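# Move the lot-176 cardboard box from its shelf to the desk

## Task

Every cardboard box sits above a lot number printed on the shelf edge beneath it. Take the box labelled lot 176 and set it on the desk so that nothing of it overhangs the desk's edge; if no box in the room is labelled 176, do this with the box labelled lot 171. All other cardboard boxes must stay on the shelves they started on, the desk must stay roughly where it is, and the robot must not topple or finish leaning, or the task fails.

## Robot and tools

Robot: a Hello Robot Stretch 4, about 1.6 m tall. It has an omni-wheel base (rim within 0.23 m of its centre), a lift on a mast, one arm that telescopes forward, a three-axis wrist and a five-finger hand. There is only this one arm, so every argument is a single object, not one per arm.

Frames: the base frame has its origin on the floor below the base centre, x ahead, y to the left, z up, in metres. hand_pose is reported in it and refers to the hand point, 0.045 m in front of the palm; the printed value may be a little off. The odometry frame is the base frame as it was when the scene began. base_odometry counts wheel turns only, so slip shows up as travel; its heading is in radians, left positive, -3.142 to 3.142.

move: one action per call. base holds a relative command measured from where the base last reported itself: translate_m (straight ahead, + forward, -2 to 2 m), strafe_m (sideways, + left, -2 to 2 m) or rotate_rad (spin in place, + counter-clockwise seen from above, -3.2 to 3.2). translate_m and strafe_m may be combined for a straight diagonal; rotate_rad goes alone. joints holds absolute targets by name: lift_m 0 to 1.2 m; arm_m 0 to 0.55 m extension; wrist_yaw_rad -1.134 to 4.276 (0 ahead, + left, 3.14 folded back); wrist_pitch_rad -1.117 to 4.259 (0 level, 1.57 pointing down); wrist_roll_rad -1.117 to 4.259 (0 palm up, 1.57 palm to the robot's right, 3.14 palm down); hand_little, hand_ring, hand_middle, hand_index, hand_thumb_bend each -1 closed to +1 open; hand_thumb_turn -1 in front of the palm, +1 beside it; hand_force_limit -1 to 1 (about 0 to 10 N at a fingertip, 15 N for thumb motors) and hand_speed -0.96 to 1 are settings, not motions. Targets past a range get clipped and flagged; other bad values get the call refused; unknown keys make it invalid. pace is "slow", "default", "fast" or "max". speeds caps a named joint's speed (wrist, lift_m, arm_m). contact_limits gives 0 (gentlest) to 1 per motion for arm_m, lift_m, translate_m, strafe_m, rotate_rad, only next that motion's own command; default 0.5. With a load in the hand keep lift_m's limit at 0.15 or more for 1 kg, 0.3 or more for 2 kg. {"end_of_arm": "enable_torque"} is sent alone and revives wrist motors that switched off. cameras picks head_camera, head_left_camera, head_right_camera, wrist_camera or all. blocking false returns in about half a second while motion continues; a later move overrides only what it names. An action runs at most 15 s; moves time out at 14 s.

wait: seconds 0 to 10, returns state, ends early once running moves settle. stop: brakes all your motions, and re-brakes slack wheels. zoom_image: camera plus region [x0, y0, x1, y1] in pixels, at most 504 each way, from a camera in the latest images. show_instructions: shows the reference pages. finished_scene: takes this scene's number, ends it irreversibly; the box must stay on the desk without help.

Result lines: move says done or the worst status. base_status and joint_status give done, moving, off_target, contact_stop, time_out, limit_stop_at_<name> or torque_fault. A stop you did not order cancels your remaining move, wait and finished_scene calls in that reply. on_its_own reports unordered behaviour (held, slack, off; "held at" is a target). lidar_m: 12 distances, 30-degree sectors, first straight ahead, going counter-clockwise (4th left, 7th behind, 10th right); "-" means nothing seen or closer than 0.25 m. wrist_depth_mm: 7x7 grid of depths 100 to 2000 mm, from top left. turned_by_wheels vs turned_by_imu: a gap over about 0.1 rad in one move hints at a bump or slip. base_tilt in degrees, forward and right positive, with a fixed bias up to about 3. motor_effort is percent of maximum with the peak in brackets; servo_current is wrist current in mA. hand_stopped_by lists little, ring, middle, index, thumb_bend, thumb_turn as moving, target, force, stalled or fault; the *_load_n values are fingertip forces in N, positive when pushed open; a lost grip makes them fall toward 0.

Gripping: a finger motor only starts when its target changes by 0.002 or more, and stops at the target or when its load hits hand_force_limit. For a soft grip use hand_speed -0.94 or lower. To squeeze harder raise hand_force_limit and send a more-closed target. With the thumb turned in front, the hand wraps things about 0.035 to 0.065 m thick. Straight fingers stick out 0.06 to 0.07 m past the hand point. The wrist camera sits behind the palm's heel and can strike things.

Hazards: more than 1 kg held with arm_m above 0.2 can tip the robot when driving, turning or stopping, worse at fast or max; strong pushes with a high hand also tip it. Lean over 6 degrees gives limit_stop_at_tilt and goes slack. Self-collision stops occur with the hand over the base and the lift low (below about 0.25, or 0.45 pointing down), with the wrist tilted up and rolled, or with yaw plus pitch below about -1.1; when folded back, tilting or rolling alone can trigger it. A slack lift can drop under load. Avoid drops, slams, hard hits on fixed or heavy objects, and excess finger force. Objects may occasionally be nudged by outside pushes.

Cameras: calibrations (K, distortion, T_world_to_cam mapping base frame to camera) are given; expect small errors, larger for the wrist camera on an extended arm.

Each tool is called after ">>>" as name(argument=value, ...) on one line, values as JSON.

Reference images:

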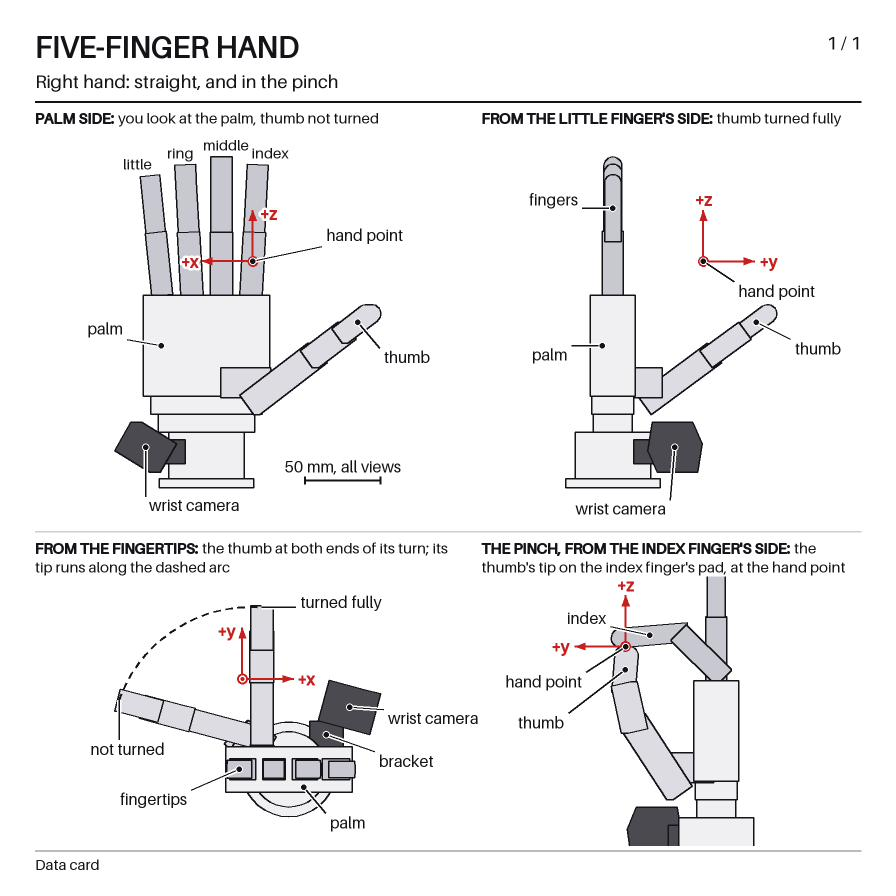

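## Session

>>> move()

Scene clock: 0.00 s.
base_odometry: x=+0.000 y=+0.000 heading=+0.000
turned_by_wheels: +0.000
turned_by_imu: +0.000
base_tilt: forward=+0.1 right=-0.5
lidar_m: 0.92 0.82 0.87 1.94 1.80 0.99 0.67 0.62 0.66 0.88 2.44 1.32
base_status: not commanded
joint_positions: lift_m=+0.130 arm_m=+0.000 wrist_yaw_rad=+3.071 wrist_pitch_rad=+0.003 wrist_roll_rad=+0.000 hand_little=+1.000 hand_ring=+1.000 hand_middle=+1.000 hand_index=+1.000 hand_thumb_turn=+1.000 hand_thumb_bend=+1.000 hand_force_limit=+0.000 hand_speed=-0.800
joint_status: not commanded
measured_speeds: all 0
hand_stopped_by: target,target,target,target,target,target
little_load_n: 0.0
ring_load_n: 0.0
middle_load_n: 0.0
index_load_n: 0.0
thumb_bend_load_n: 0.0
thumb_turn_load_n: 0.0
motor_effort: lift_m=+21 arm_m=+0 wheel_0=-1 wheel_1=+0 wheel_2=-1
servo_current: wrist_yaw_rad=39 wrist_pitch_rad=46 wrist_roll_rad=39
hand_pose: x=-0.0419 y=+0.1335 z=+0.3676 quat_wxyz=(-0.481, -0.483, +0.518, +0.516) (m; base frame)
wrist_depth_mm: - 145 931 - - 1756 - / 118 140 917 - 1464 1756 - / 120 151 904 - - 1576 - / 138 184 917 - - 1576 - / - - 931 976 - - - / - - 123 122 - - - / - - - - - - -
pictures: head_camera, head_left_camera, head_right_camera, wrist_camera

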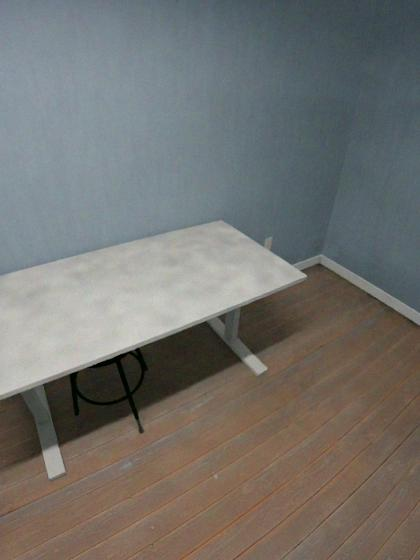

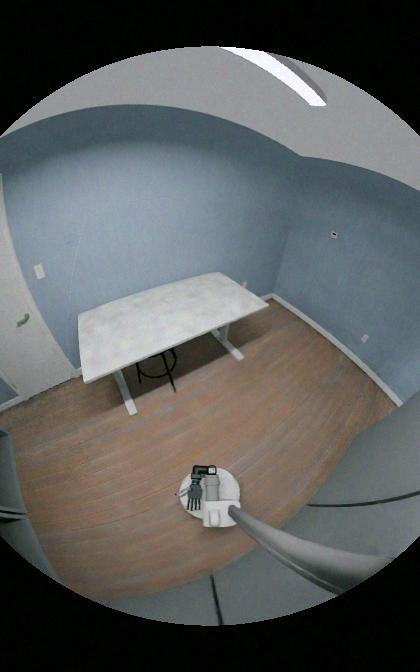

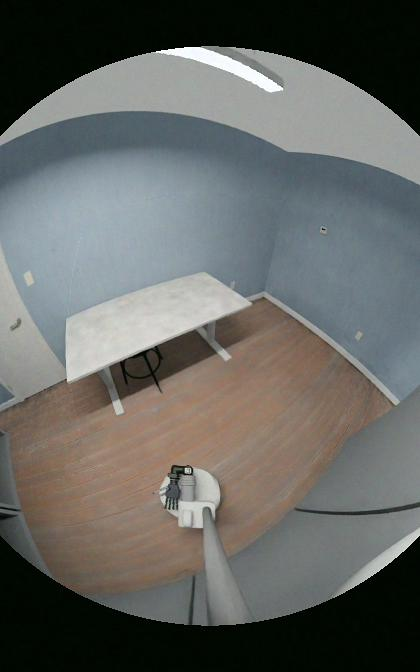

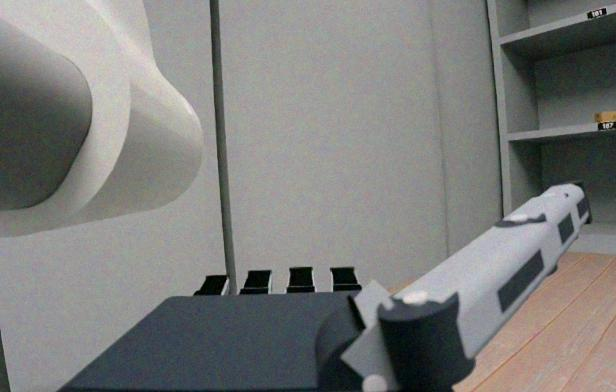

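>>> move(base={"rotate_rad": 2.2}, cameras=["head_camera", "head_left_camera"])

Scene clock: 4.30 s.
move: done
base_odometry: x=+0.000 y=+0.000 heading=+2.200
turned_by_wheels: +2.200
turned_by_imu: +2.191
base_tilt: forward=+0.2 right=-0.5
lidar_m: 1.80 0.87 0.64 0.62 0.65 0.96 2.44 1.19 0.90 0.84 0.89 1.89
base_status: done
joint_positions: lift_m=+0.130 arm_m=+0.000 wrist_yaw_rad=+3.071 wrist_pitch_rad=+0.003 wrist_roll_rad=+0.000 hand_little=+1.000 hand_ring=+1.000 hand_middle=+1.000 hand_index=+1.000 hand_thumb_turn=+1.000 hand_thumb_bend=+1.000 hand_force_limit=+0.000 hand_speed=-0.800
joint_status: not commanded
measured_speeds: all 0
hand_stopped_by: target,target,target,target,target,target
little_load_n: 0.0
ring_load_n: 0.0
middle_load_n: 0.0
index_load_n: 0.0
thumb_bend_load_n: 0.0
thumb_turn_load_n: 0.0
motor_effort: lift_m=+21(21) arm_m=-1(4) wheel_0=-1(9) wheel_1=-1(9) wheel_2=+1(10)
servo_current: wrist_yaw_rad=39(46) wrist_pitch_rad=39(52) wrist_roll_rad=26(46)
hand_pose: x=-0.0419 y=+0.1335 z=+0.3676 quat_wxyz=(-0.481, -0.483, +0.518, +0.516) (m; base frame)
wrist_depth_mm: 137 148 - - - - - / 119 140 - - - - - / 118 153 - - - - - / 138 200 - - - - - / - - - - 1921 - - / 1229 1182 123 122 - - - / 842 - - - - - -
pictures: head_camera, head_left_camera

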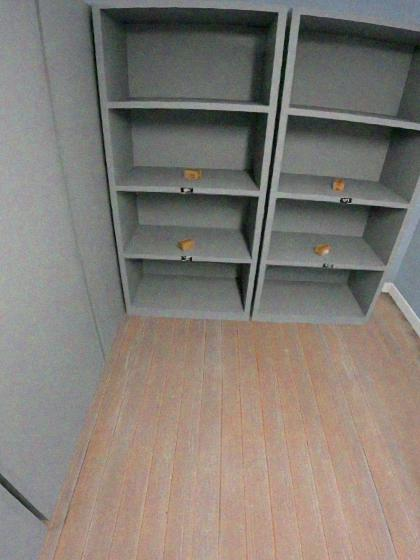

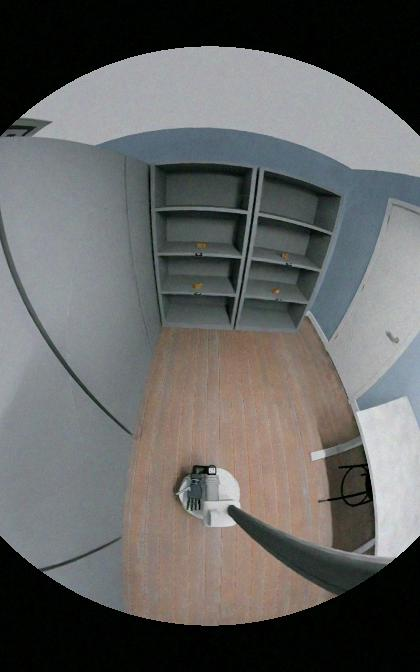

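>>> zoom_image(camera="head_camera", region=[150, 160, 250, 280])

>>> zoom_image(camera="head_camera", region=[290, 160, 390, 280])

Scaled by 4.200 from the camera's 420x560 image, which has a finer 1200x1600 frame.

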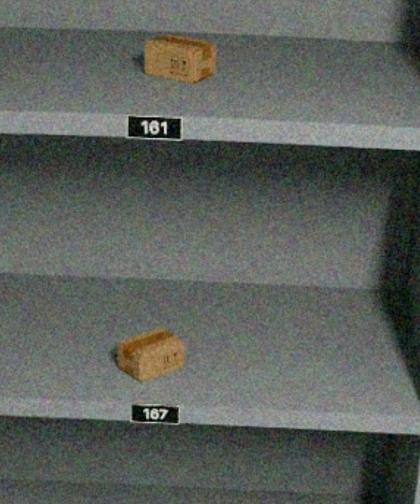

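Scaled by 4.200 from the camera's 420x560 image, which has a finer 1200x1600 frame.

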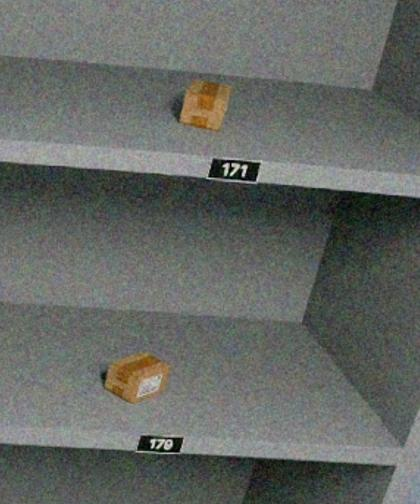

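>>> move(base={"rotate_rad": 2.0}, cameras=["head_camera", "head_left_camera"])

Scene clock: 12.80 s.
move: done
base_odometry: x=+0.000 y=+0.000 heading=-2.083
turned_by_wheels: +2.000
turned_by_imu: +1.992
base_tilt: forward=+0.1 right=-0.5
lidar_m: 0.64 0.85 2.44 1.34 0.91 0.82 0.86 1.96 1.81 1.00 0.69 0.60
base_status: done
joint_positions: lift_m=+0.130 arm_m=+0.000 wrist_yaw_rad=+3.071 wrist_pitch_rad=+0.003 wrist_roll_rad=+0.000 hand_little=+1.000 hand_ring=+1.000 hand_middle=+1.000 hand_index=+1.000 hand_thumb_turn=+1.000 hand_thumb_bend=+1.000 hand_force_limit=+0.000 hand_speed=-0.800
joint_status: not commanded
measured_speeds: all 0
hand_stopped_by: target,target,target,target,target,target
little_load_n: 0.0
ring_load_n: 0.0
middle_load_n: 0.0
index_load_n: 0.0
thumb_bend_load_n: 0.0
thumb_turn_load_n: 0.0
motor_effort: lift_m=+21(21) arm_m=-4(4) wheel_0=+0(8) wheel_1=+1(7) wheel_2=-1(11)
servo_current: wrist_yaw_rad=46(46) wrist_pitch_rad=46(59) wrist_roll_rad=20(59)
hand_pose: x=-0.0419 y=+0.1335 z=+0.3676 quat_wxyz=(-0.481, -0.483, +0.518, +0.516) (m; base frame)
wrist_depth_mm: 137 140 - - - - - / 121 140 - - - - - / 121 154 274 - - - - / 138 202 - - - - - / - - 1921 1756 1576 - - / 1205 1205 123 122 - - - / 842 - - - - - -
pictures: head_camera, head_left_camera

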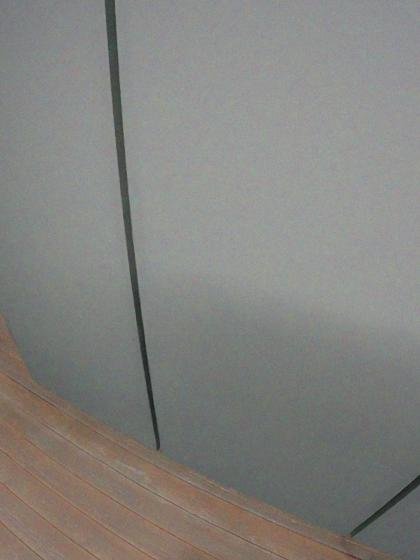

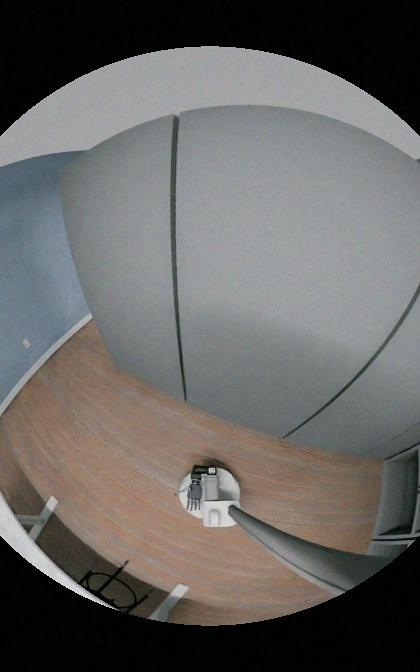

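>>> move(base={"rotate_rad": 1.15}, cameras=["head_camera", "head_right_camera"])

Scene clock: 27.33 s.
move: done
base_odometry: x=+0.000 y=+0.000 heading=-0.933
turned_by_wheels: +1.150
turned_by_imu: +1.145
base_tilt: forward=+0.1 right=-0.4
lidar_m: 2.45 1.21 0.89 0.85 0.88 1.92 1.83 0.95 0.63 0.62 0.65 0.90
base_status: done
joint_positions: lift_m=+0.130 arm_m=+0.000 wrist_yaw_rad=+3.071 wrist_pitch_rad=+0.003 wrist_roll_rad=+0.000 hand_little=+1.000 hand_ring=+1.000 hand_middle=+1.000 hand_index=+1.000 hand_thumb_turn=+1.000 hand_thumb_bend=+1.000 hand_force_limit=+0.000 hand_speed=-0.800
joint_status: not commanded
measured_speeds: all 0
hand_stopped_by: target,target,target,target,target,target
little_load_n: 0.0
ring_load_n: 0.0
middle_load_n: 0.0
index_load_n: 0.0
thumb_bend_load_n: 0.0
thumb_turn_load_n: 0.0
motor_effort: lift_m=+21(21) arm_m=-4(4) wheel_0=-1(7) wheel_1=+0(7) wheel_2=+0(12)
servo_current: wrist_yaw_rad=33(46) wrist_pitch_rad=39(59) wrist_roll_rad=33(52)
hand_pose: x=-0.0419 y=+0.1335 z=+0.3676 quat_wxyz=(-0.481, -0.483, +0.518, +0.516) (m; base frame)
wrist_depth_mm: 137 141 - - - - - / 117 140 - - - - 1808 / 122 162 - - - - 1808 / 138 195 - - - - - / 1336 1983 1983 - 1921 - - / 1098 1205 123 122 - - - / 842 - - - - - -
pictures: head_camera, head_right_camera

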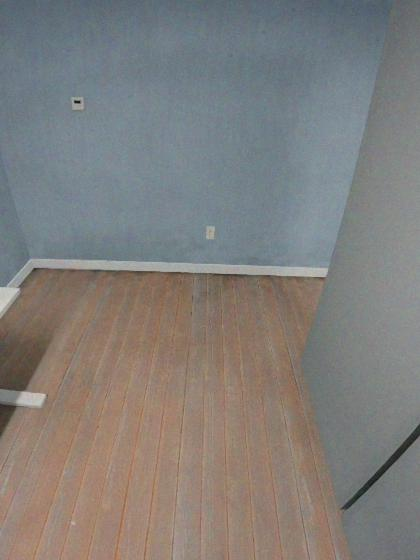

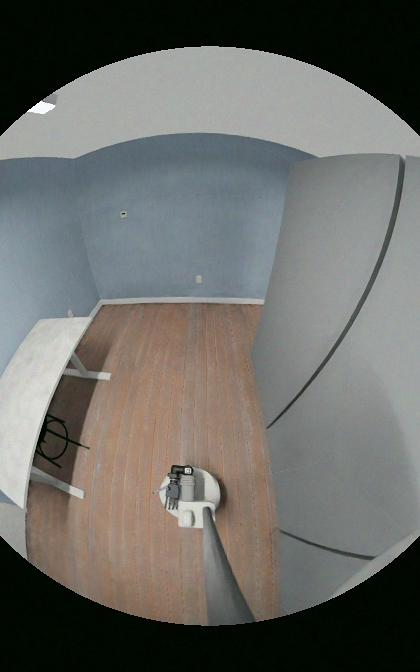

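>>> move(base={"rotate_rad": -0.018})

>>> move(base={"translate_m": 1.85}, pace="max")

>>> move(base={"rotate_rad": -1.57}, pace="fast", cameras=["head_camera", "head_right_camera"])

Scene clock: 40.63 s.
move: done
base_odometry: x=+0.000 y=+0.000 heading=-0.952
turned_by_wheels: -0.018
turned_by_imu: -0.018
base_tilt: forward=+0.1 right=-0.4
lidar_m: 2.44 1.27 0.88 0.85 0.88 1.94 1.83 0.92 0.67 0.62 0.65 0.88
base_status: done
joint_positions: lift_m=+0.130 arm_m=+0.000 wrist_yaw_rad=+3.071 wrist_pitch_rad=+0.003 wrist_roll_rad=+0.000 hand_little=+1.000 hand_ring=+1.000 hand_middle=+1.000 hand_index=+1.000 hand_thumb_turn=+1.000 hand_thumb_bend=+1.000 hand_force_limit=+0.000 hand_speed=-0.800
joint_status: not commanded
measured_speeds: all 0
hand_stopped_by: target,target,target,target,target,target
little_load_n: 0.0
ring_load_n: 0.0
middle_load_n: 0.0
index_load_n: 0.0
thumb_bend_load_n: 0.0
thumb_turn_load_n: 0.0
motor_effort: lift_m=+21(21) arm_m=-4(4) wheel_0=+0(3) wheel_1=+0(2) wheel_2=-2(4)
servo_current: wrist_yaw_rad=39(39) wrist_pitch_rad=52(59) wrist_roll_rad=26(52)
hand_pose: x=-0.0419 y=+0.1335 z=+0.3676 quat_wxyz=(-0.481, -0.483, +0.518, +0.516) (m; base frame)
wrist_depth_mm: 137 141 - - - - - / 117 140 - - - - 1808 / 121 161 - - - - 1863 / 138 195 - - - - - / 1308 1983 1921 - 1921 - - / 1098 1182 123 122 - - - / 842 - - - - - -
pictures: none

Scene clock: 45.30 s.
move: done
base_odometry: x=+1.074 y=-1.506 heading=-0.952
turned_by_wheels: +0.000
turned_by_imu: -0.002
base_tilt: forward=+0.1 right=-0.5
lidar_m: 0.60 0.63 0.88 1.66 1.10 1.26 2.59 0.87 0.70 2.05 0.91 0.64
base_status: done
joint_positions: lift_m=+0.130 arm_m=+0.000 wrist_yaw_rad=+3.071 wrist_pitch_rad=+0.003 wrist_roll_rad=+0.000 hand_little=+1.000 hand_ring=+1.000 hand_middle=+1.000 hand_index=+1.000 hand_thumb_turn=+1.000 hand_thumb_bend=+1.000 hand_force_limit=+0.000 hand_speed=-0.800
joint_status: not commanded
measured_speeds: all 0
hand_stopped_by: target,target,target,target,target,target
little_load_n: 0.0
ring_load_n: 0.0
middle_load_n: 0.0
index_load_n: 0.0
thumb_bend_load_n: 0.0
thumb_turn_load_n: 0.0
motor_effort: lift_m=+21(21) arm_m=-4(4) wheel_0=-2(9) wheel_1=-2(8) wheel_2=+0(18)
servo_current: wrist_yaw_rad=39(52) wrist_pitch_rad=46(52) wrist_roll_rad=20(59)
hand_pose: x=-0.0419 y=+0.1335 z=+0.3676 quat_wxyz=(-0.481, -0.483, +0.518, +0.516) (m; base frame)
wrist_depth_mm: 137 142 - - - - - / 118 140 - - - - - / 122 164 - - - - - / 138 196 - - - - - / - - - - 1921 - - / 1098 1182 123 122 - - - / 842 - - - - - -
pictures: none

Scene clock: 47.03 s.
move: done
base_odometry: x=+1.074 y=-1.506 heading=-2.522
turned_by_wheels: -1.570
turned_by_imu: -1.563
base_tilt: forward=+0.2 right=-0.5
lidar_m: 2.04 0.89 0.65 0.60 0.64 0.88 1.66 1.11 1.30 2.40 0.85 0.69
base_status: done
joint_positions: lift_m=+0.130 arm_m=+0.000 wrist_yaw_rad=+3.071 wrist_pitch_rad=+0.003 wrist_roll_rad=+0.000 hand_little=+1.000 hand_ring=+1.000 hand_middle=+1.000 hand_index=+1.000 hand_thumb_turn=+1.000 hand_thumb_bend=+1.000 hand_force_limit=+0.000 hand_speed=-0.800
joint_status: not commanded
measured_speeds: all 0
hand_stopped_by: target,target,target,target,target,target
little_load_n: 0.0
ring_load_n: 0.0
middle_load_n: 0.0
index_load_n: 0.0
thumb_bend_load_n: 0.0
thumb_turn_load_n: 0.0
motor_effort: lift_m=+21(21) arm_m=-4(4) wheel_0=+0(7) wheel_1=-1(9) wheel_2=-1(10)
servo_current: wrist_yaw_rad=39(46) wrist_pitch_rad=46(52) wrist_roll_rad=39(46)
hand_pose: x=-0.0419 y=+0.1335 z=+0.3676 quat_wxyz=(-0.481, -0.483, +0.518, +0.516) (m; base frame)
wrist_depth_mm: 137 141 - - - 854 647 / 118 140 - - - 842 661 / 122 164 249 - - 891 676 / 138 189 - - - 878 - / - 1756 - 1756 - - - / 1182 1182 123 122 - - - / 831 - - - - - -
pictures: head_camera, head_right_camera

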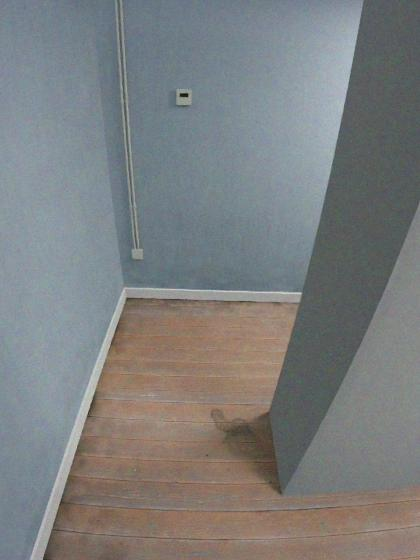

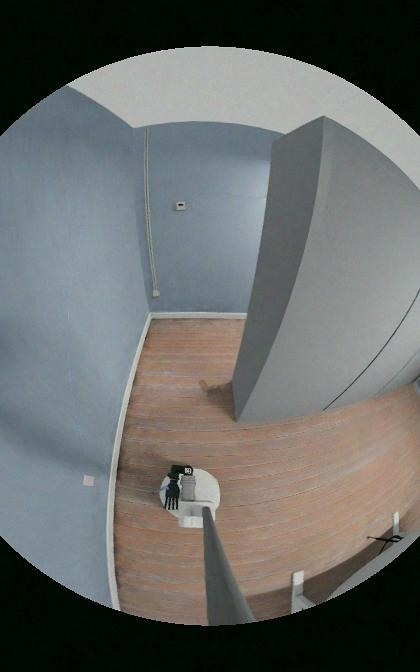

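>>> zoom_image(camera="head_camera", region=[180, 380, 300, 500])

Scaled by 4.200 from the camera's 420x560 image, which has a finer 1200x1600 frame.

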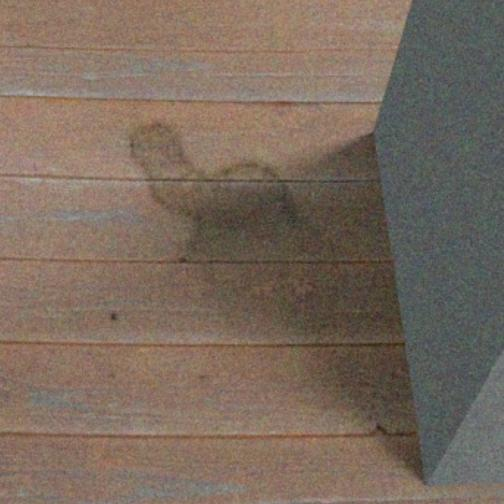

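>>> move(base={"translate_m": 1.55}, pace="max")

>>> move(base={"rotate_rad": -1.57}, pace="fast", cameras=["head_camera", "head_right_camera"])

Scene clock: 59.83 s.
move: done
base_odometry: x=-0.188 y=-2.407 heading=-2.522
turned_by_wheels: +0.000
turned_by_imu: -0.002
base_tilt: forward=+0.1 right=-0.5
lidar_m: 0.51 0.53 0.66 0.62 0.63 0.89 2.43 0.60 0.68 1.83 0.75 0.54
base_status: done
joint_positions: lift_m=+0.130 arm_m=+0.000 wrist_yaw_rad=+3.071 wrist_pitch_rad=+0.003 wrist_roll_rad=+0.000 hand_little=+1.000 hand_ring=+1.000 hand_middle=+1.000 hand_index=+1.000 hand_thumb_turn=+1.000 hand_thumb_bend=+1.000 hand_force_limit=+0.000 hand_speed=-0.800
joint_status: not commanded
measured_speeds: all 0
hand_stopped_by: target,target,target,target,target,target
little_load_n: 0.0
ring_load_n: 0.0
middle_load_n: 0.0
index_load_n: 0.0
thumb_bend_load_n: 0.0
thumb_turn_load_n: 0.0
motor_effort: lift_m=+21(21) arm_m=-4(4) wheel_0=-2(10) wheel_1=-2(9) wheel_2=-1(18)
servo_current: wrist_yaw_rad=33(52) wrist_pitch_rad=46(52) wrist_roll_rad=33(52)
hand_pose: x=-0.0419 y=+0.1335 z=+0.3676 quat_wxyz=(-0.481, -0.483, +0.518, +0.516) (m; base frame)
wrist_depth_mm: 137 142 - - - 878 668 / 118 140 - - - 904 683 / 122 164 - - - 878 699 / 138 195 - - - 904 - / 750 - - - 1708 - - / 768 1182 123 122 - - - / 768 - - - - - -
pictures: none

Scene clock: 61.57 s.
move: done
base_odometry: x=-0.188 y=-2.407 heading=+2.191
turned_by_wheels: -1.570
turned_by_imu: -1.564
base_tilt: forward=+0.2 right=-0.5
lidar_m: 1.90 0.75 0.53 0.49 0.54 0.65 0.62 0.65 0.92 2.52 0.60 0.67
base_status: done
joint_positions: lift_m=+0.130 arm_m=+0.000 wrist_yaw_rad=+3.071 wrist_pitch_rad=+0.003 wrist_roll_rad=+0.000 hand_little=+1.000 hand_ring=+1.000 hand_middle=+1.000 hand_index=+1.000 hand_thumb_turn=+1.000 hand_thumb_bend=+1.000 hand_force_limit=+0.000 hand_speed=-0.800
joint_status: not commanded
measured_speeds: all 0
hand_stopped_by: target,target,target,target,target,target
little_load_n: 0.0
ring_load_n: 0.0
middle_load_n: 0.0
index_load_n: 0.0
thumb_bend_load_n: 0.0
thumb_turn_load_n: 0.0
motor_effort: lift_m=+21(21) arm_m=-4(4) wheel_0=+0(9) wheel_1=-1(8) wheel_2=-2(10)
servo_current: wrist_yaw_rad=39(46) wrist_pitch_rad=46(52) wrist_roll_rad=39(52)
hand_pose: x=-0.0419 y=+0.1335 z=+0.3676 quat_wxyz=(-0.481, -0.483, +0.518, +0.516) (m; base frame)
wrist_depth_mm: 137 216 750 768 778 - - / 118 140 759 778 788 809 - / 122 164 759 778 798 798 - / 138 195 768 788 798 820 - / 732 750 768 788 798 - - / 732 750 123 122 - - - / - - - - - - -
pictures: head_camera, head_right_camera

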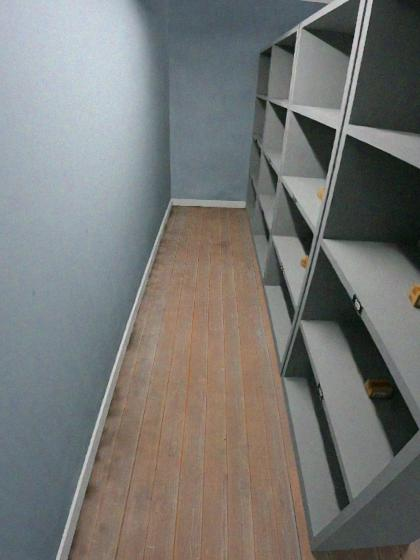

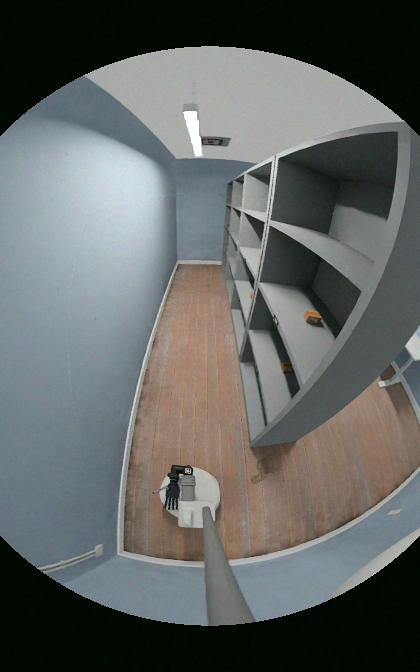

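>>> move(base={"translate_m": 0.75}, pace="max")

>>> move(base={"rotate_rad": -1.2}, pace="fast", cameras=["head_camera", "head_right_camera"])

Scene clock: 70.73 s.
move: done
base_odometry: x=-0.624 y=-1.796 heading=+2.191
turned_by_wheels: +0.000
turned_by_imu: -0.001
base_tilt: forward=+0.2 right=-0.5
lidar_m: 1.89 0.74 0.54 0.50 0.53 0.75 1.37 1.43 0.49 0.46 0.47 0.65
base_status: done
joint_positions: lift_m=+0.130 arm_m=+0.000 wrist_yaw_rad=+3.071 wrist_pitch_rad=+0.003 wrist_roll_rad=+0.000 hand_little=+1.000 hand_ring=+1.000 hand_middle=+1.000 hand_index=+1.000 hand_thumb_turn=+1.000 hand_thumb_bend=+1.000 hand_force_limit=+0.000 hand_speed=-0.800
joint_status: not commanded
measured_speeds: all 0
hand_stopped_by: target,target,target,target,target,target
little_load_n: 0.0
ring_load_n: 0.0
middle_load_n: 0.0
index_load_n: 0.0
thumb_bend_load_n: 0.0
thumb_turn_load_n: 0.0
motor_effort: lift_m=+21(21) arm_m=-4(4) wheel_0=+0(10) wheel_1=+0(8) wheel_2=+0(16)
servo_current: wrist_yaw_rad=33(46) wrist_pitch_rad=46(52) wrist_roll_rad=33(52)
hand_pose: x=-0.0419 y=+0.1335 z=+0.3676 quat_wxyz=(-0.481, -0.483, +0.518, +0.516) (m; base frame)
wrist_depth_mm: 137 141 - - - - - / 118 140 - - - - - / 122 165 249 - - - - / 138 189 - - - - - / - - - - - - - / 1205 1078 123 121 - - - / 842 - - - - - -
pictures: none

Scene clock: 72.33 s.
move: done
base_odometry: x=-0.624 y=-1.796 heading=+0.991
turned_by_wheels: -1.200
turned_by_imu: -1.195
base_tilt: forward=+0.1 right=-0.5
lidar_m: 0.46 0.61 1.24 0.86 0.57 0.49 0.49 0.65 1.37 1.39 0.51 0.46
base_status: done
joint_positions: lift_m=+0.130 arm_m=+0.000 wrist_yaw_rad=+3.071 wrist_pitch_rad=+0.003 wrist_roll_rad=+0.000 hand_little=+1.000 hand_ring=+1.000 hand_middle=+1.000 hand_index=+1.000 hand_thumb_turn=+1.000 hand_thumb_bend=+1.000 hand_force_limit=+0.000 hand_speed=-0.800
joint_status: not commanded
measured_speeds: all 0
hand_stopped_by: target,target,target,target,target,target
little_load_n: 0.0
ring_load_n: 0.0
middle_load_n: 0.0
index_load_n: 0.0
thumb_bend_load_n: 0.0
thumb_turn_load_n: 0.0
motor_effort: lift_m=+21(21) arm_m=-4(4) wheel_0=+1(9) wheel_1=+1(9) wheel_2=+1(13)
servo_current: wrist_yaw_rad=39(52) wrist_pitch_rad=52(52) wrist_roll_rad=33(52)
hand_pose: x=-0.0418 y=+0.1335 z=+0.3676 quat_wxyz=(-0.481, -0.483, +0.518, +0.516) (m; base frame)
wrist_depth_mm: 137 141 - - - - - / 118 140 - - - - - / 122 164 249 - - - - / 138 189 - - - - - / - - - - - - - / - - 123 122 - - - / - - - - - - -
pictures: head_camera, head_right_camera

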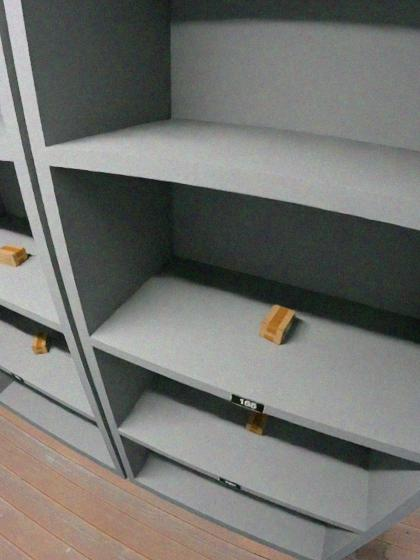

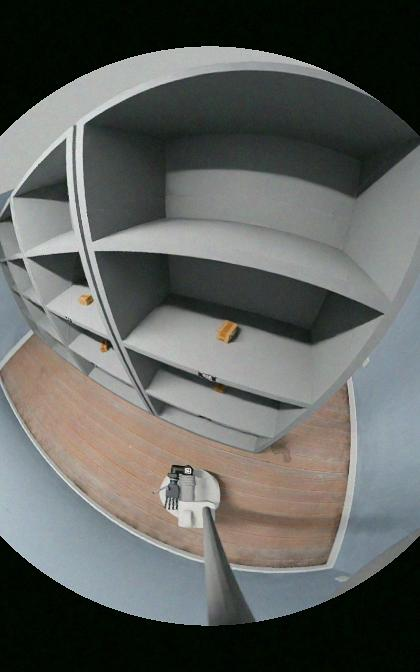

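>>> zoom_image(camera="head_camera", region=[200, 380, 300, 500])

>>> zoom_image(camera="head_camera", region=[0, 230, 100, 400])

Scaled by 4.200 from the camera's 420x560 image, which has a finer 1200x1600 frame.

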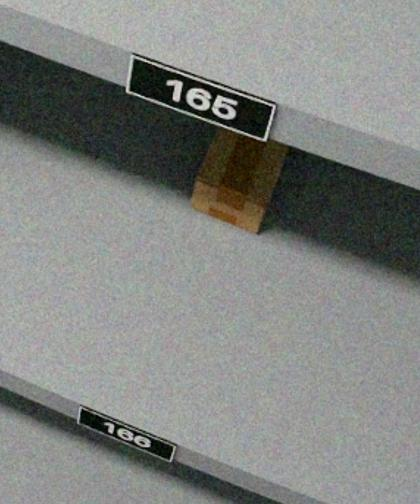

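Scaled by 2.965 from the camera's 420x560 image, which has a finer 1200x1600 frame.

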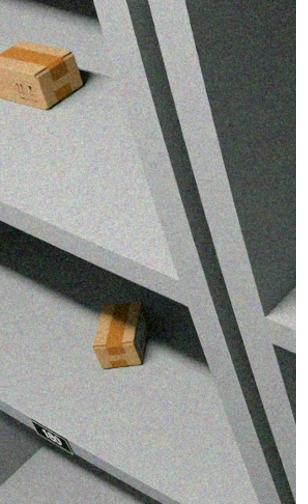

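>>> move(base={"rotate_rad": -0.371})

>>> move(base={"strafe_m": 0.85}, cameras=["head_camera"])

Scene clock: 77.87 s.
move: done
base_odometry: x=-0.624 y=-1.796 heading=+0.620
turned_by_wheels: -0.371
turned_by_imu: -0.369
base_tilt: forward=+0.1 right=-0.4
lidar_m: 0.45 0.49 0.69 1.91 0.74 0.52 0.50 0.54 0.76 1.37 1.44 0.45
base_status: done
joint_positions: lift_m=+0.130 arm_m=+0.000 wrist_yaw_rad=+3.071 wrist_pitch_rad=+0.003 wrist_roll_rad=+0.000 hand_little=+1.000 hand_ring=+1.000 hand_middle=+1.000 hand_index=+1.000 hand_thumb_turn=+1.000 hand_thumb_bend=+1.000 hand_force_limit=+0.000 hand_speed=-0.800
joint_status: not commanded
measured_speeds: all 0
hand_stopped_by: target,target,target,target,target,target
little_load_n: 0.0
ring_load_n: 0.0
middle_load_n: 0.0
index_load_n: 0.0
thumb_bend_load_n: 0.0
thumb_turn_load_n: 0.0
motor_effort: lift_m=+21(21) arm_m=-4(4) wheel_0=+1(7) wheel_1=+1(8) wheel_2=+0(10)
servo_current: wrist_yaw_rad=33(46) wrist_pitch_rad=52(52) wrist_roll_rad=13(52)
hand_pose: x=-0.0418 y=+0.1335 z=+0.3676 quat_wxyz=(-0.481, -0.483, +0.518, +0.516) (m; base frame)
wrist_depth_mm: 137 141 - - - - - / 118 140 - - - - - / 122 164 249 - - - - / 138 189 - - - - - / - - - - - - - / - - 123 122 - - - / - - - - - - -
pictures: none

Scene clock: 82.03 s.
move: done
base_odometry: x=-1.118 y=-1.105 heading=+0.620
turned_by_wheels: +0.000
turned_by_imu: +0.006
base_tilt: forward=+0.2 right=-0.5
lidar_m: 0.47 0.50 0.73 1.80 0.70 0.52 0.48 0.52 0.73 2.19 0.68 0.51
base_status: done
joint_positions: lift_m=+0.130 arm_m=+0.000 wrist_yaw_rad=+3.071 wrist_pitch_rad=+0.003 wrist_roll_rad=+0.000 hand_little=+1.000 hand_ring=+1.000 hand_middle=+1.000 hand_index=+1.000 hand_thumb_turn=+1.000 hand_thumb_bend=+1.000 hand_force_limit=+0.000 hand_speed=-0.800
joint_status: not commanded
measured_speeds: all 0
hand_stopped_by: target,target,target,target,target,target
little_load_n: 0.0
ring_load_n: 0.0
middle_load_n: 0.0
index_load_n: 0.0
thumb_bend_load_n: 0.0
thumb_turn_load_n: 0.0
motor_effort: lift_m=+21(21) arm_m=-4(4) wheel_0=+0(10) wheel_1=-1(9) wheel_2=+1(7)
servo_current: wrist_yaw_rad=39(46) wrist_pitch_rad=39(59) wrist_roll_rad=39(59)
hand_pose: x=-0.0418 y=+0.1335 z=+0.3676 quat_wxyz=(-0.481, -0.483, +0.518, +0.516) (m; base frame)
wrist_depth_mm: 137 141 - - - - - / 118 140 - - - - - / 122 164 248 - - - - / 138 189 - - - - - / - - - - - - - / - - 123 122 - - - / - - - - - - -
pictures: head_camera

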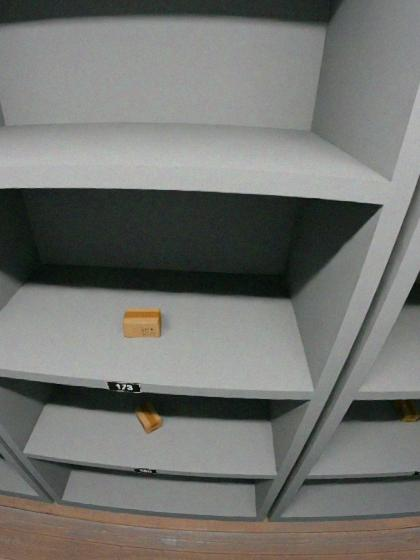

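>>> zoom_image(camera="head_camera", region=[90, 370, 190, 490])

>>> move(base={"strafe_m": 0.95}, pace="fast", cameras=["head_camera"])

Scaled by 4.200 from the camera's 420x560 image, which has a finer 1200x1600 frame.

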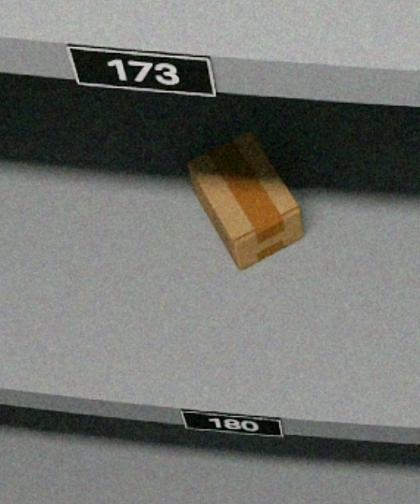

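Scene clock: 88.27 s.
move: done
base_odometry: x=-1.670 y=-0.332 heading=+0.620
turned_by_wheels: +0.000
turned_by_imu: +0.006
base_tilt: forward=+0.1 right=-0.5
lidar_m: 0.50 0.53 0.80 1.55 0.62 0.47 0.45 0.48 0.69 1.81 0.73 0.53
base_status: done
joint_positions: lift_m=+0.130 arm_m=+0.000 wrist_yaw_rad=+3.071 wrist_pitch_rad=+0.003 wrist_roll_rad=+0.000 hand_little=+1.000 hand_ring=+1.000 hand_middle=+1.000 hand_index=+1.000 hand_thumb_turn=+1.000 hand_thumb_bend=+1.000 hand_force_limit=+0.000 hand_speed=-0.800
joint_status: not commanded
measured_speeds: all 0
hand_stopped_by: target,target,target,target,target,target
little_load_n: 0.0
ring_load_n: 0.0
middle_load_n: -0.5
index_load_n: 0.0
thumb_bend_load_n: 0.0
thumb_turn_load_n: 0.0
motor_effort: lift_m=+21(21) arm_m=-4(4) wheel_0=+1(13) wheel_1=+1(11) wheel_2=+1(8)
servo_current: wrist_yaw_rad=33(46) wrist_pitch_rad=46(52) wrist_roll_rad=33(52)
hand_pose: x=-0.0418 y=+0.1335 z=+0.3676 quat_wxyz=(-0.481, -0.483, +0.518, +0.516) (m; base frame)
wrist_depth_mm: 137 141 - - - - - / 118 140 - - - - - / 122 164 249 - - - - / 138 189 - - - - - / - - - - - - - / - - 123 122 - - - / - - - - - - -
pictures: head_camera

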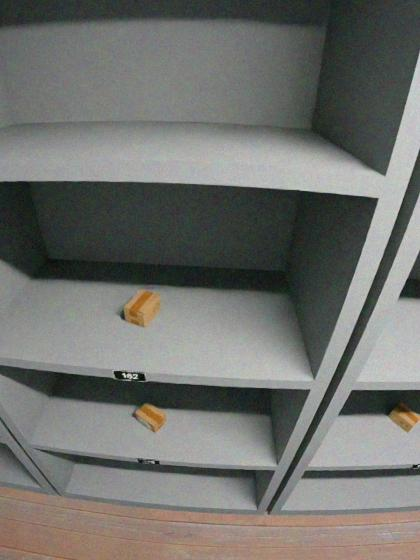

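>>> zoom_image(camera="head_camera", region=[90, 360, 190, 480])

>>> move(base={"strafe_m": 0.95, "translate_m": -0.02}, pace="fast", cameras=["head_camera"])

Scaled by 4.200 from the camera's 420x560 image, which has a finer 1200x1600 frame.

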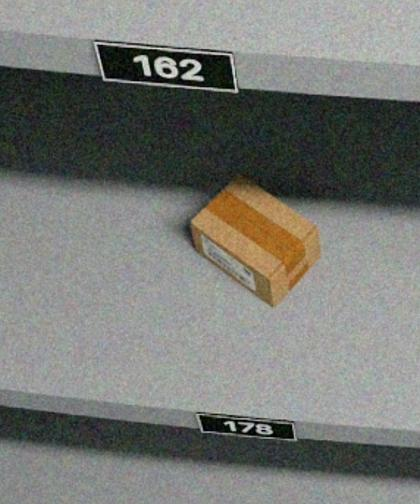

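Scene clock: 94.13 s.
move: done
base_odometry: x=-2.238 y=+0.430 heading=+0.620
turned_by_wheels: +0.000
turned_by_imu: +0.006
base_tilt: forward=+0.1 right=-0.5
lidar_m: 0.56 0.58 0.65 0.62 0.56 0.43 0.38 0.43 0.62 1.93 0.75 0.59
base_status: done
joint_positions: lift_m=+0.130 arm_m=+0.000 wrist_yaw_rad=+3.071 wrist_pitch_rad=+0.003 wrist_roll_rad=+0.000 hand_little=+1.000 hand_ring=+1.000 hand_middle=+1.000 hand_index=+1.000 hand_thumb_turn=+1.000 hand_thumb_bend=+1.000 hand_force_limit=+0.000 hand_speed=-0.800
joint_status: not commanded
measured_speeds: all 0
hand_stopped_by: target,target,target,target,target,target
little_load_n: 0.0
ring_load_n: 0.0
middle_load_n: 0.0
index_load_n: 0.0
thumb_bend_load_n: 0.0
thumb_turn_load_n: 0.0
motor_effort: lift_m=+21(21) arm_m=-4(4) wheel_0=+0(13) wheel_1=+1(12) wheel_2=-1(10)
servo_current: wrist_yaw_rad=39(52) wrist_pitch_rad=52(52) wrist_roll_rad=26(59)
hand_pose: x=-0.0418 y=+0.1335 z=+0.3676 quat_wxyz=(-0.481, -0.483, +0.518, +0.516) (m; base frame)
wrist_depth_mm: 137 141 - - - - - / 118 140 - - - - - / 122 164 249 - - - - / 138 189 - - - - - / - - - - - - - / - - 123 122 - - - / - - - - - - -
pictures: head_camera

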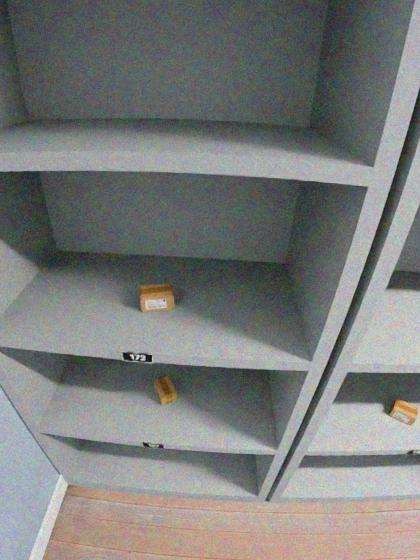

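>>> zoom_image(camera="head_camera", region=[90, 340, 190, 460])

Scaled by 4.200 from the camera's 420x560 image, which has a finer 1200x1600 frame.

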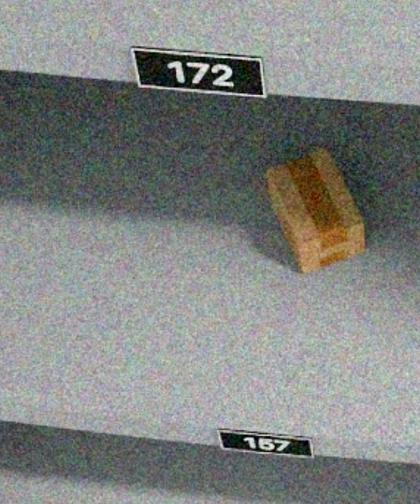

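>>> move(base={"rotate_rad": -0.03})

>>> move(base={"strafe_m": -1.75, "translate_m": 0.05}, pace="fast")

>>> move(base={"strafe_m": -1.7, "translate_m": 0.0}, pace="fast", cameras=["head_camera"])

Scene clock: 104.07 s.
move: done
base_odometry: x=-2.238 y=+0.430 heading=+0.590
turned_by_wheels: -0.030
turned_by_imu: -0.030
base_tilt: forward=+0.2 right=-0.5
lidar_m: 0.56 0.60 0.64 0.62 0.57 0.42 0.39 0.41 0.60 1.68 0.82 0.59
base_status: done
joint_positions: lift_m=+0.130 arm_m=+0.000 wrist_yaw_rad=+3.071 wrist_pitch_rad=+0.003 wrist_roll_rad=+0.000 hand_little=+1.000 hand_ring=+1.000 hand_middle=+1.000 hand_index=+1.000 hand_thumb_turn=+1.000 hand_thumb_bend=+1.000 hand_force_limit=+0.000 hand_speed=-0.800
joint_status: not commanded
measured_speeds: all 0
hand_stopped_by: target,target,target,target,target,target
little_load_n: 0.0
ring_load_n: 0.0
middle_load_n: 0.0
index_load_n: 0.0
thumb_bend_load_n: 0.0
thumb_turn_load_n: 0.0
motor_effort: lift_m=+21(21) arm_m=-4(4) wheel_0=+0(3) wheel_1=-1(4) wheel_2=+0(4)
servo_current: wrist_yaw_rad=46(46) wrist_pitch_rad=39(52) wrist_roll_rad=39(46)
hand_pose: x=-0.0418 y=+0.1335 z=+0.3676 quat_wxyz=(-0.481, -0.483, +0.518, +0.516) (m; base frame)
wrist_depth_mm: 137 141 - - - - - / 118 140 - - - - - / 122 164 249 - - - - / 138 189 - - - - - / - - - - - - - / - - 123 122 - - - / - - - - - - -
pictures: none

Scene clock: 109.70 s.
move: done
base_odometry: x=-1.223 y=-0.996 heading=+0.590
turned_by_wheels: +0.000
turned_by_imu: -0.011
base_tilt: forward=+0.2 right=-0.5
lidar_m: 0.51 0.54 0.74 1.85 0.66 0.49 0.45 0.46 0.66 1.86 0.71 0.53
base_status: done
joint_positions: lift_m=+0.130 arm_m=+0.000 wrist_yaw_rad=+3.071 wrist_pitch_rad=+0.003 wrist_roll_rad=+0.000 hand_little=+1.000 hand_ring=+1.000 hand_middle=+1.000 hand_index=+1.000 hand_thumb_turn=+1.000 hand_thumb_bend=+1.000 hand_force_limit=+0.000 hand_speed=-0.800
joint_status: not commanded
measured_speeds: all 0
hand_stopped_by: target,target,target,target,target,target
little_load_n: 0.0
ring_load_n: 0.0
middle_load_n: 0.0
index_load_n: 0.0
thumb_bend_load_n: 0.0
thumb_turn_load_n: 0.0
motor_effort: lift_m=+21(21) arm_m=-4(4) wheel_0=+0(14) wheel_1=+0(11) wheel_2=+1(6)
servo_current: wrist_yaw_rad=39(52) wrist_pitch_rad=52(59) wrist_roll_rad=39(59)
hand_pose: x=-0.0418 y=+0.1335 z=+0.3676 quat_wxyz=(-0.481, -0.483, +0.518, +0.516) (m; base frame)
wrist_depth_mm: 137 142 - - - - - / 117 140 - - - - - / 122 164 248 - - - - / 138 189 - - - - - / - - - - - - - / - - 123 122 - - - / - - - - - - -
pictures: none

Scene clock: 115.20 s.
move: done
base_odometry: x=-0.276 y=-2.408 heading=+0.591
turned_by_wheels: +0.000
turned_by_imu: -0.008
base_tilt: forward=+0.2 right=-0.5
lidar_m: 2.58 0.62 0.72 1.92 0.67 0.47 0.46 0.49 0.66 0.67 0.70 0.98
base_status: done
joint_positions: lift_m=+0.130 arm_m=+0.000 wrist_yaw_rad=+3.071 wrist_pitch_rad=+0.003 wrist_roll_rad=+0.000 hand_little=+1.000 hand_ring=+1.000 hand_middle=+1.000 hand_index=+1.000 hand_thumb_turn=+1.000 hand_thumb_bend=+1.000 hand_force_limit=+0.000 hand_speed=-0.800
joint_status: not commanded
measured_speeds: all 0
hand_stopped_by: target,target,target,target,target,target
little_load_n: 0.0
ring_load_n: 0.0
middle_load_n: 0.0
index_load_n: 0.0
thumb_bend_load_n: 0.0
thumb_turn_load_n: 0.0
motor_effort: lift_m=+21(21) arm_m=-4(4) wheel_0=+0(11) wheel_1=+0(12) wheel_2=+1(8)
servo_current: wrist_yaw_rad=46(46) wrist_pitch_rad=39(59) wrist_roll_rad=46(52)
hand_pose: x=-0.0418 y=+0.1335 z=+0.3676 quat_wxyz=(-0.481, -0.483, +0.518, +0.516) (m; base frame)
wrist_depth_mm: 137 139 - - - - - / 117 140 - - - - - / 121 162 248 - - - - / 138 189 - - - - - / - - - - - - - / - - 123 122 - - - / - - - - - - -
pictures: head_camera

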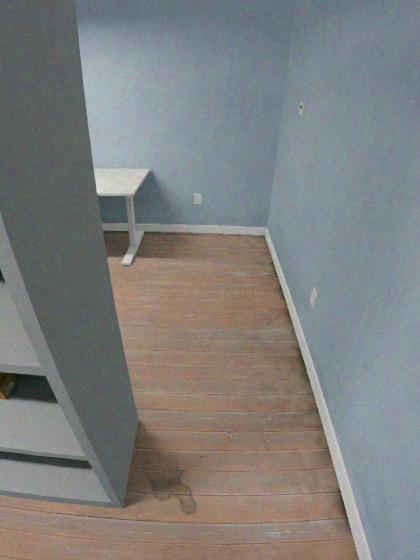

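>>> move(base={"strafe_m": -0.15})

>>> move(base={"translate_m": 1.55}, pace="max")

>>> move(base={"rotate_rad": 1.57}, pace="fast", cameras=["head_camera", "head_left_camera"])

Scene clock: 120.87 s.
move: done
base_odometry: x=-0.193 y=-2.533 heading=+0.591
turned_by_wheels: +0.000
turned_by_imu: -0.001
base_tilt: forward=+0.1 right=-0.5
lidar_m: 2.03 0.70 0.76 1.92 0.67 0.47 0.45 0.48 0.55 0.51 0.55 0.75
base_status: done
joint_positions: lift_m=+0.130 arm_m=+0.000 wrist_yaw_rad=+3.071 wrist_pitch_rad=+0.003 wrist_roll_rad=+0.000 hand_little=+1.000 hand_ring=+1.000 hand_middle=+1.000 hand_index=+1.000 hand_thumb_turn=+1.000 hand_thumb_bend=+1.000 hand_force_limit=+0.000 hand_speed=-0.800
joint_status: not commanded
measured_speeds: all 0
hand_stopped_by: target,target,target,target,target,target
little_load_n: 0.0
ring_load_n: 0.0
middle_load_n: 0.0
index_load_n: 0.0
thumb_bend_load_n: 0.0
thumb_turn_load_n: 0.0
motor_effort: lift_m=+21(21) arm_m=-4(4) wheel_0=-1(8) wheel_1=+0(10) wheel_2=+1(7)
servo_current: wrist_yaw_rad=39(46) wrist_pitch_rad=52(52) wrist_roll_rad=39(52)
hand_pose: x=-0.0418 y=+0.1335 z=+0.3676 quat_wxyz=(-0.481, -0.483, +0.518, +0.516) (m; base frame)
wrist_depth_mm: 137 139 - - - - - / 117 140 - - - - - / 121 162 248 - - - - / 138 189 - - - - - / - - - - - - - / - - 123 122 - - - / - - - - - - -
pictures: none

Scene clock: 125.00 s.
move: done
base_odometry: x=+1.095 y=-1.670 heading=+0.591
turned_by_wheels: +0.000
turned_by_imu: -0.002
base_tilt: forward=+0.2 right=-0.5
lidar_m: 1.74 1.22 1.33 2.16 0.76 0.73 1.99 0.76 0.54 0.50 0.53 0.74
base_status: done
joint_positions: lift_m=+0.130 arm_m=+0.000 wrist_yaw_rad=+3.071 wrist_pitch_rad=+0.003 wrist_roll_rad=+0.000 hand_little=+1.000 hand_ring=+1.000 hand_middle=+1.000 hand_index=+1.000 hand_thumb_turn=+1.000 hand_thumb_bend=+1.000 hand_force_limit=+0.000 hand_speed=-0.800
joint_status: not commanded
measured_speeds: all 0
hand_stopped_by: target,target,target,target,target,target
little_load_n: 0.0
ring_load_n: 0.0
middle_load_n: 0.0
index_load_n: 0.0
thumb_bend_load_n: 0.0
thumb_turn_load_n: 0.0
motor_effort: lift_m=+21(21) arm_m=-4(4) wheel_0=+1(10) wheel_1=-2(9) wheel_2=-1(19)
servo_current: wrist_yaw_rad=33(52) wrist_pitch_rad=52(52) wrist_roll_rad=33(52)
hand_pose: x=-0.0418 y=+0.1335 z=+0.3676 quat_wxyz=(-0.481, -0.483, +0.518, +0.516) (m; base frame)
wrist_depth_mm: 137 140 - - - 707 - / 121 140 - - - 715 - / 121 154 - - - 715 - / 138 189 - - - 723 - / 931 1983 - - 1921 - - / 1008 1078 123 122 - - - / 842 - - - - - -
pictures: none

Scene clock: 126.73 s.
move: done
base_odometry: x=+1.095 y=-1.670 heading=+2.161
turned_by_wheels: +1.570
turned_by_imu: +1.564
base_tilt: forward=+0.1 right=-0.5
lidar_m: 2.37 0.80 0.73 1.99 0.77 0.54 0.49 0.53 0.71 1.73 1.22 1.33
base_status: done
joint_positions: lift_m=+0.130 arm_m=+0.000 wrist_yaw_rad=+3.071 wrist_pitch_rad=+0.003 wrist_roll_rad=+0.000 hand_little=+1.000 hand_ring=+1.000 hand_middle=+1.000 hand_index=+1.000 hand_thumb_turn=+1.000 hand_thumb_bend=+1.000 hand_force_limit=+0.000 hand_speed=-0.800
joint_status: not commanded
measured_speeds: all 0
hand_stopped_by: target,target,target,target,target,target
little_load_n: 0.0
ring_load_n: 0.0
middle_load_n: 0.0
index_load_n: 0.0
thumb_bend_load_n: 0.0
thumb_turn_load_n: 0.0
motor_effort: lift_m=+21(21) arm_m=-4(4) wheel_0=+1(9) wheel_1=-1(9) wheel_2=+1(11)
servo_current: wrist_yaw_rad=39(46) wrist_pitch_rad=39(59) wrist_roll_rad=46(59)
hand_pose: x=-0.0418 y=+0.1335 z=+0.3676 quat_wxyz=(-0.481, -0.483, +0.518, +0.516) (m; base frame)
wrist_depth_mm: 137 216 634 654 676 699 723 / 117 140 640 661 676 707 723 / 122 164 647 661 683 707 723 / 138 195 647 661 683 707 - / 609 627 647 668 683 - - / 609 621 123 122 - - - / 609 - - - - - -
pictures: head_camera, head_left_camera

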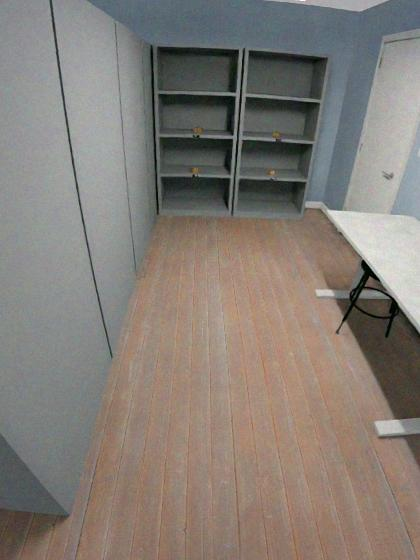

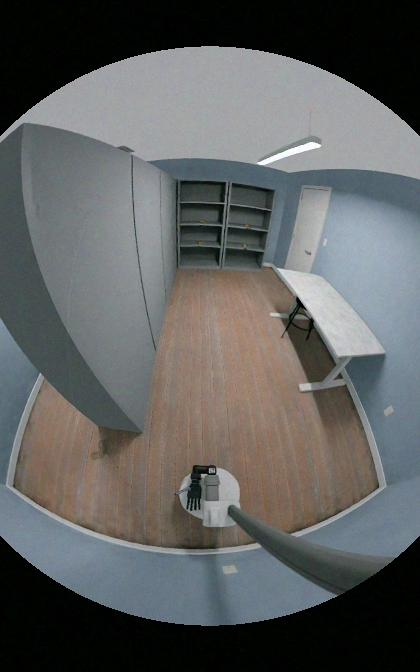

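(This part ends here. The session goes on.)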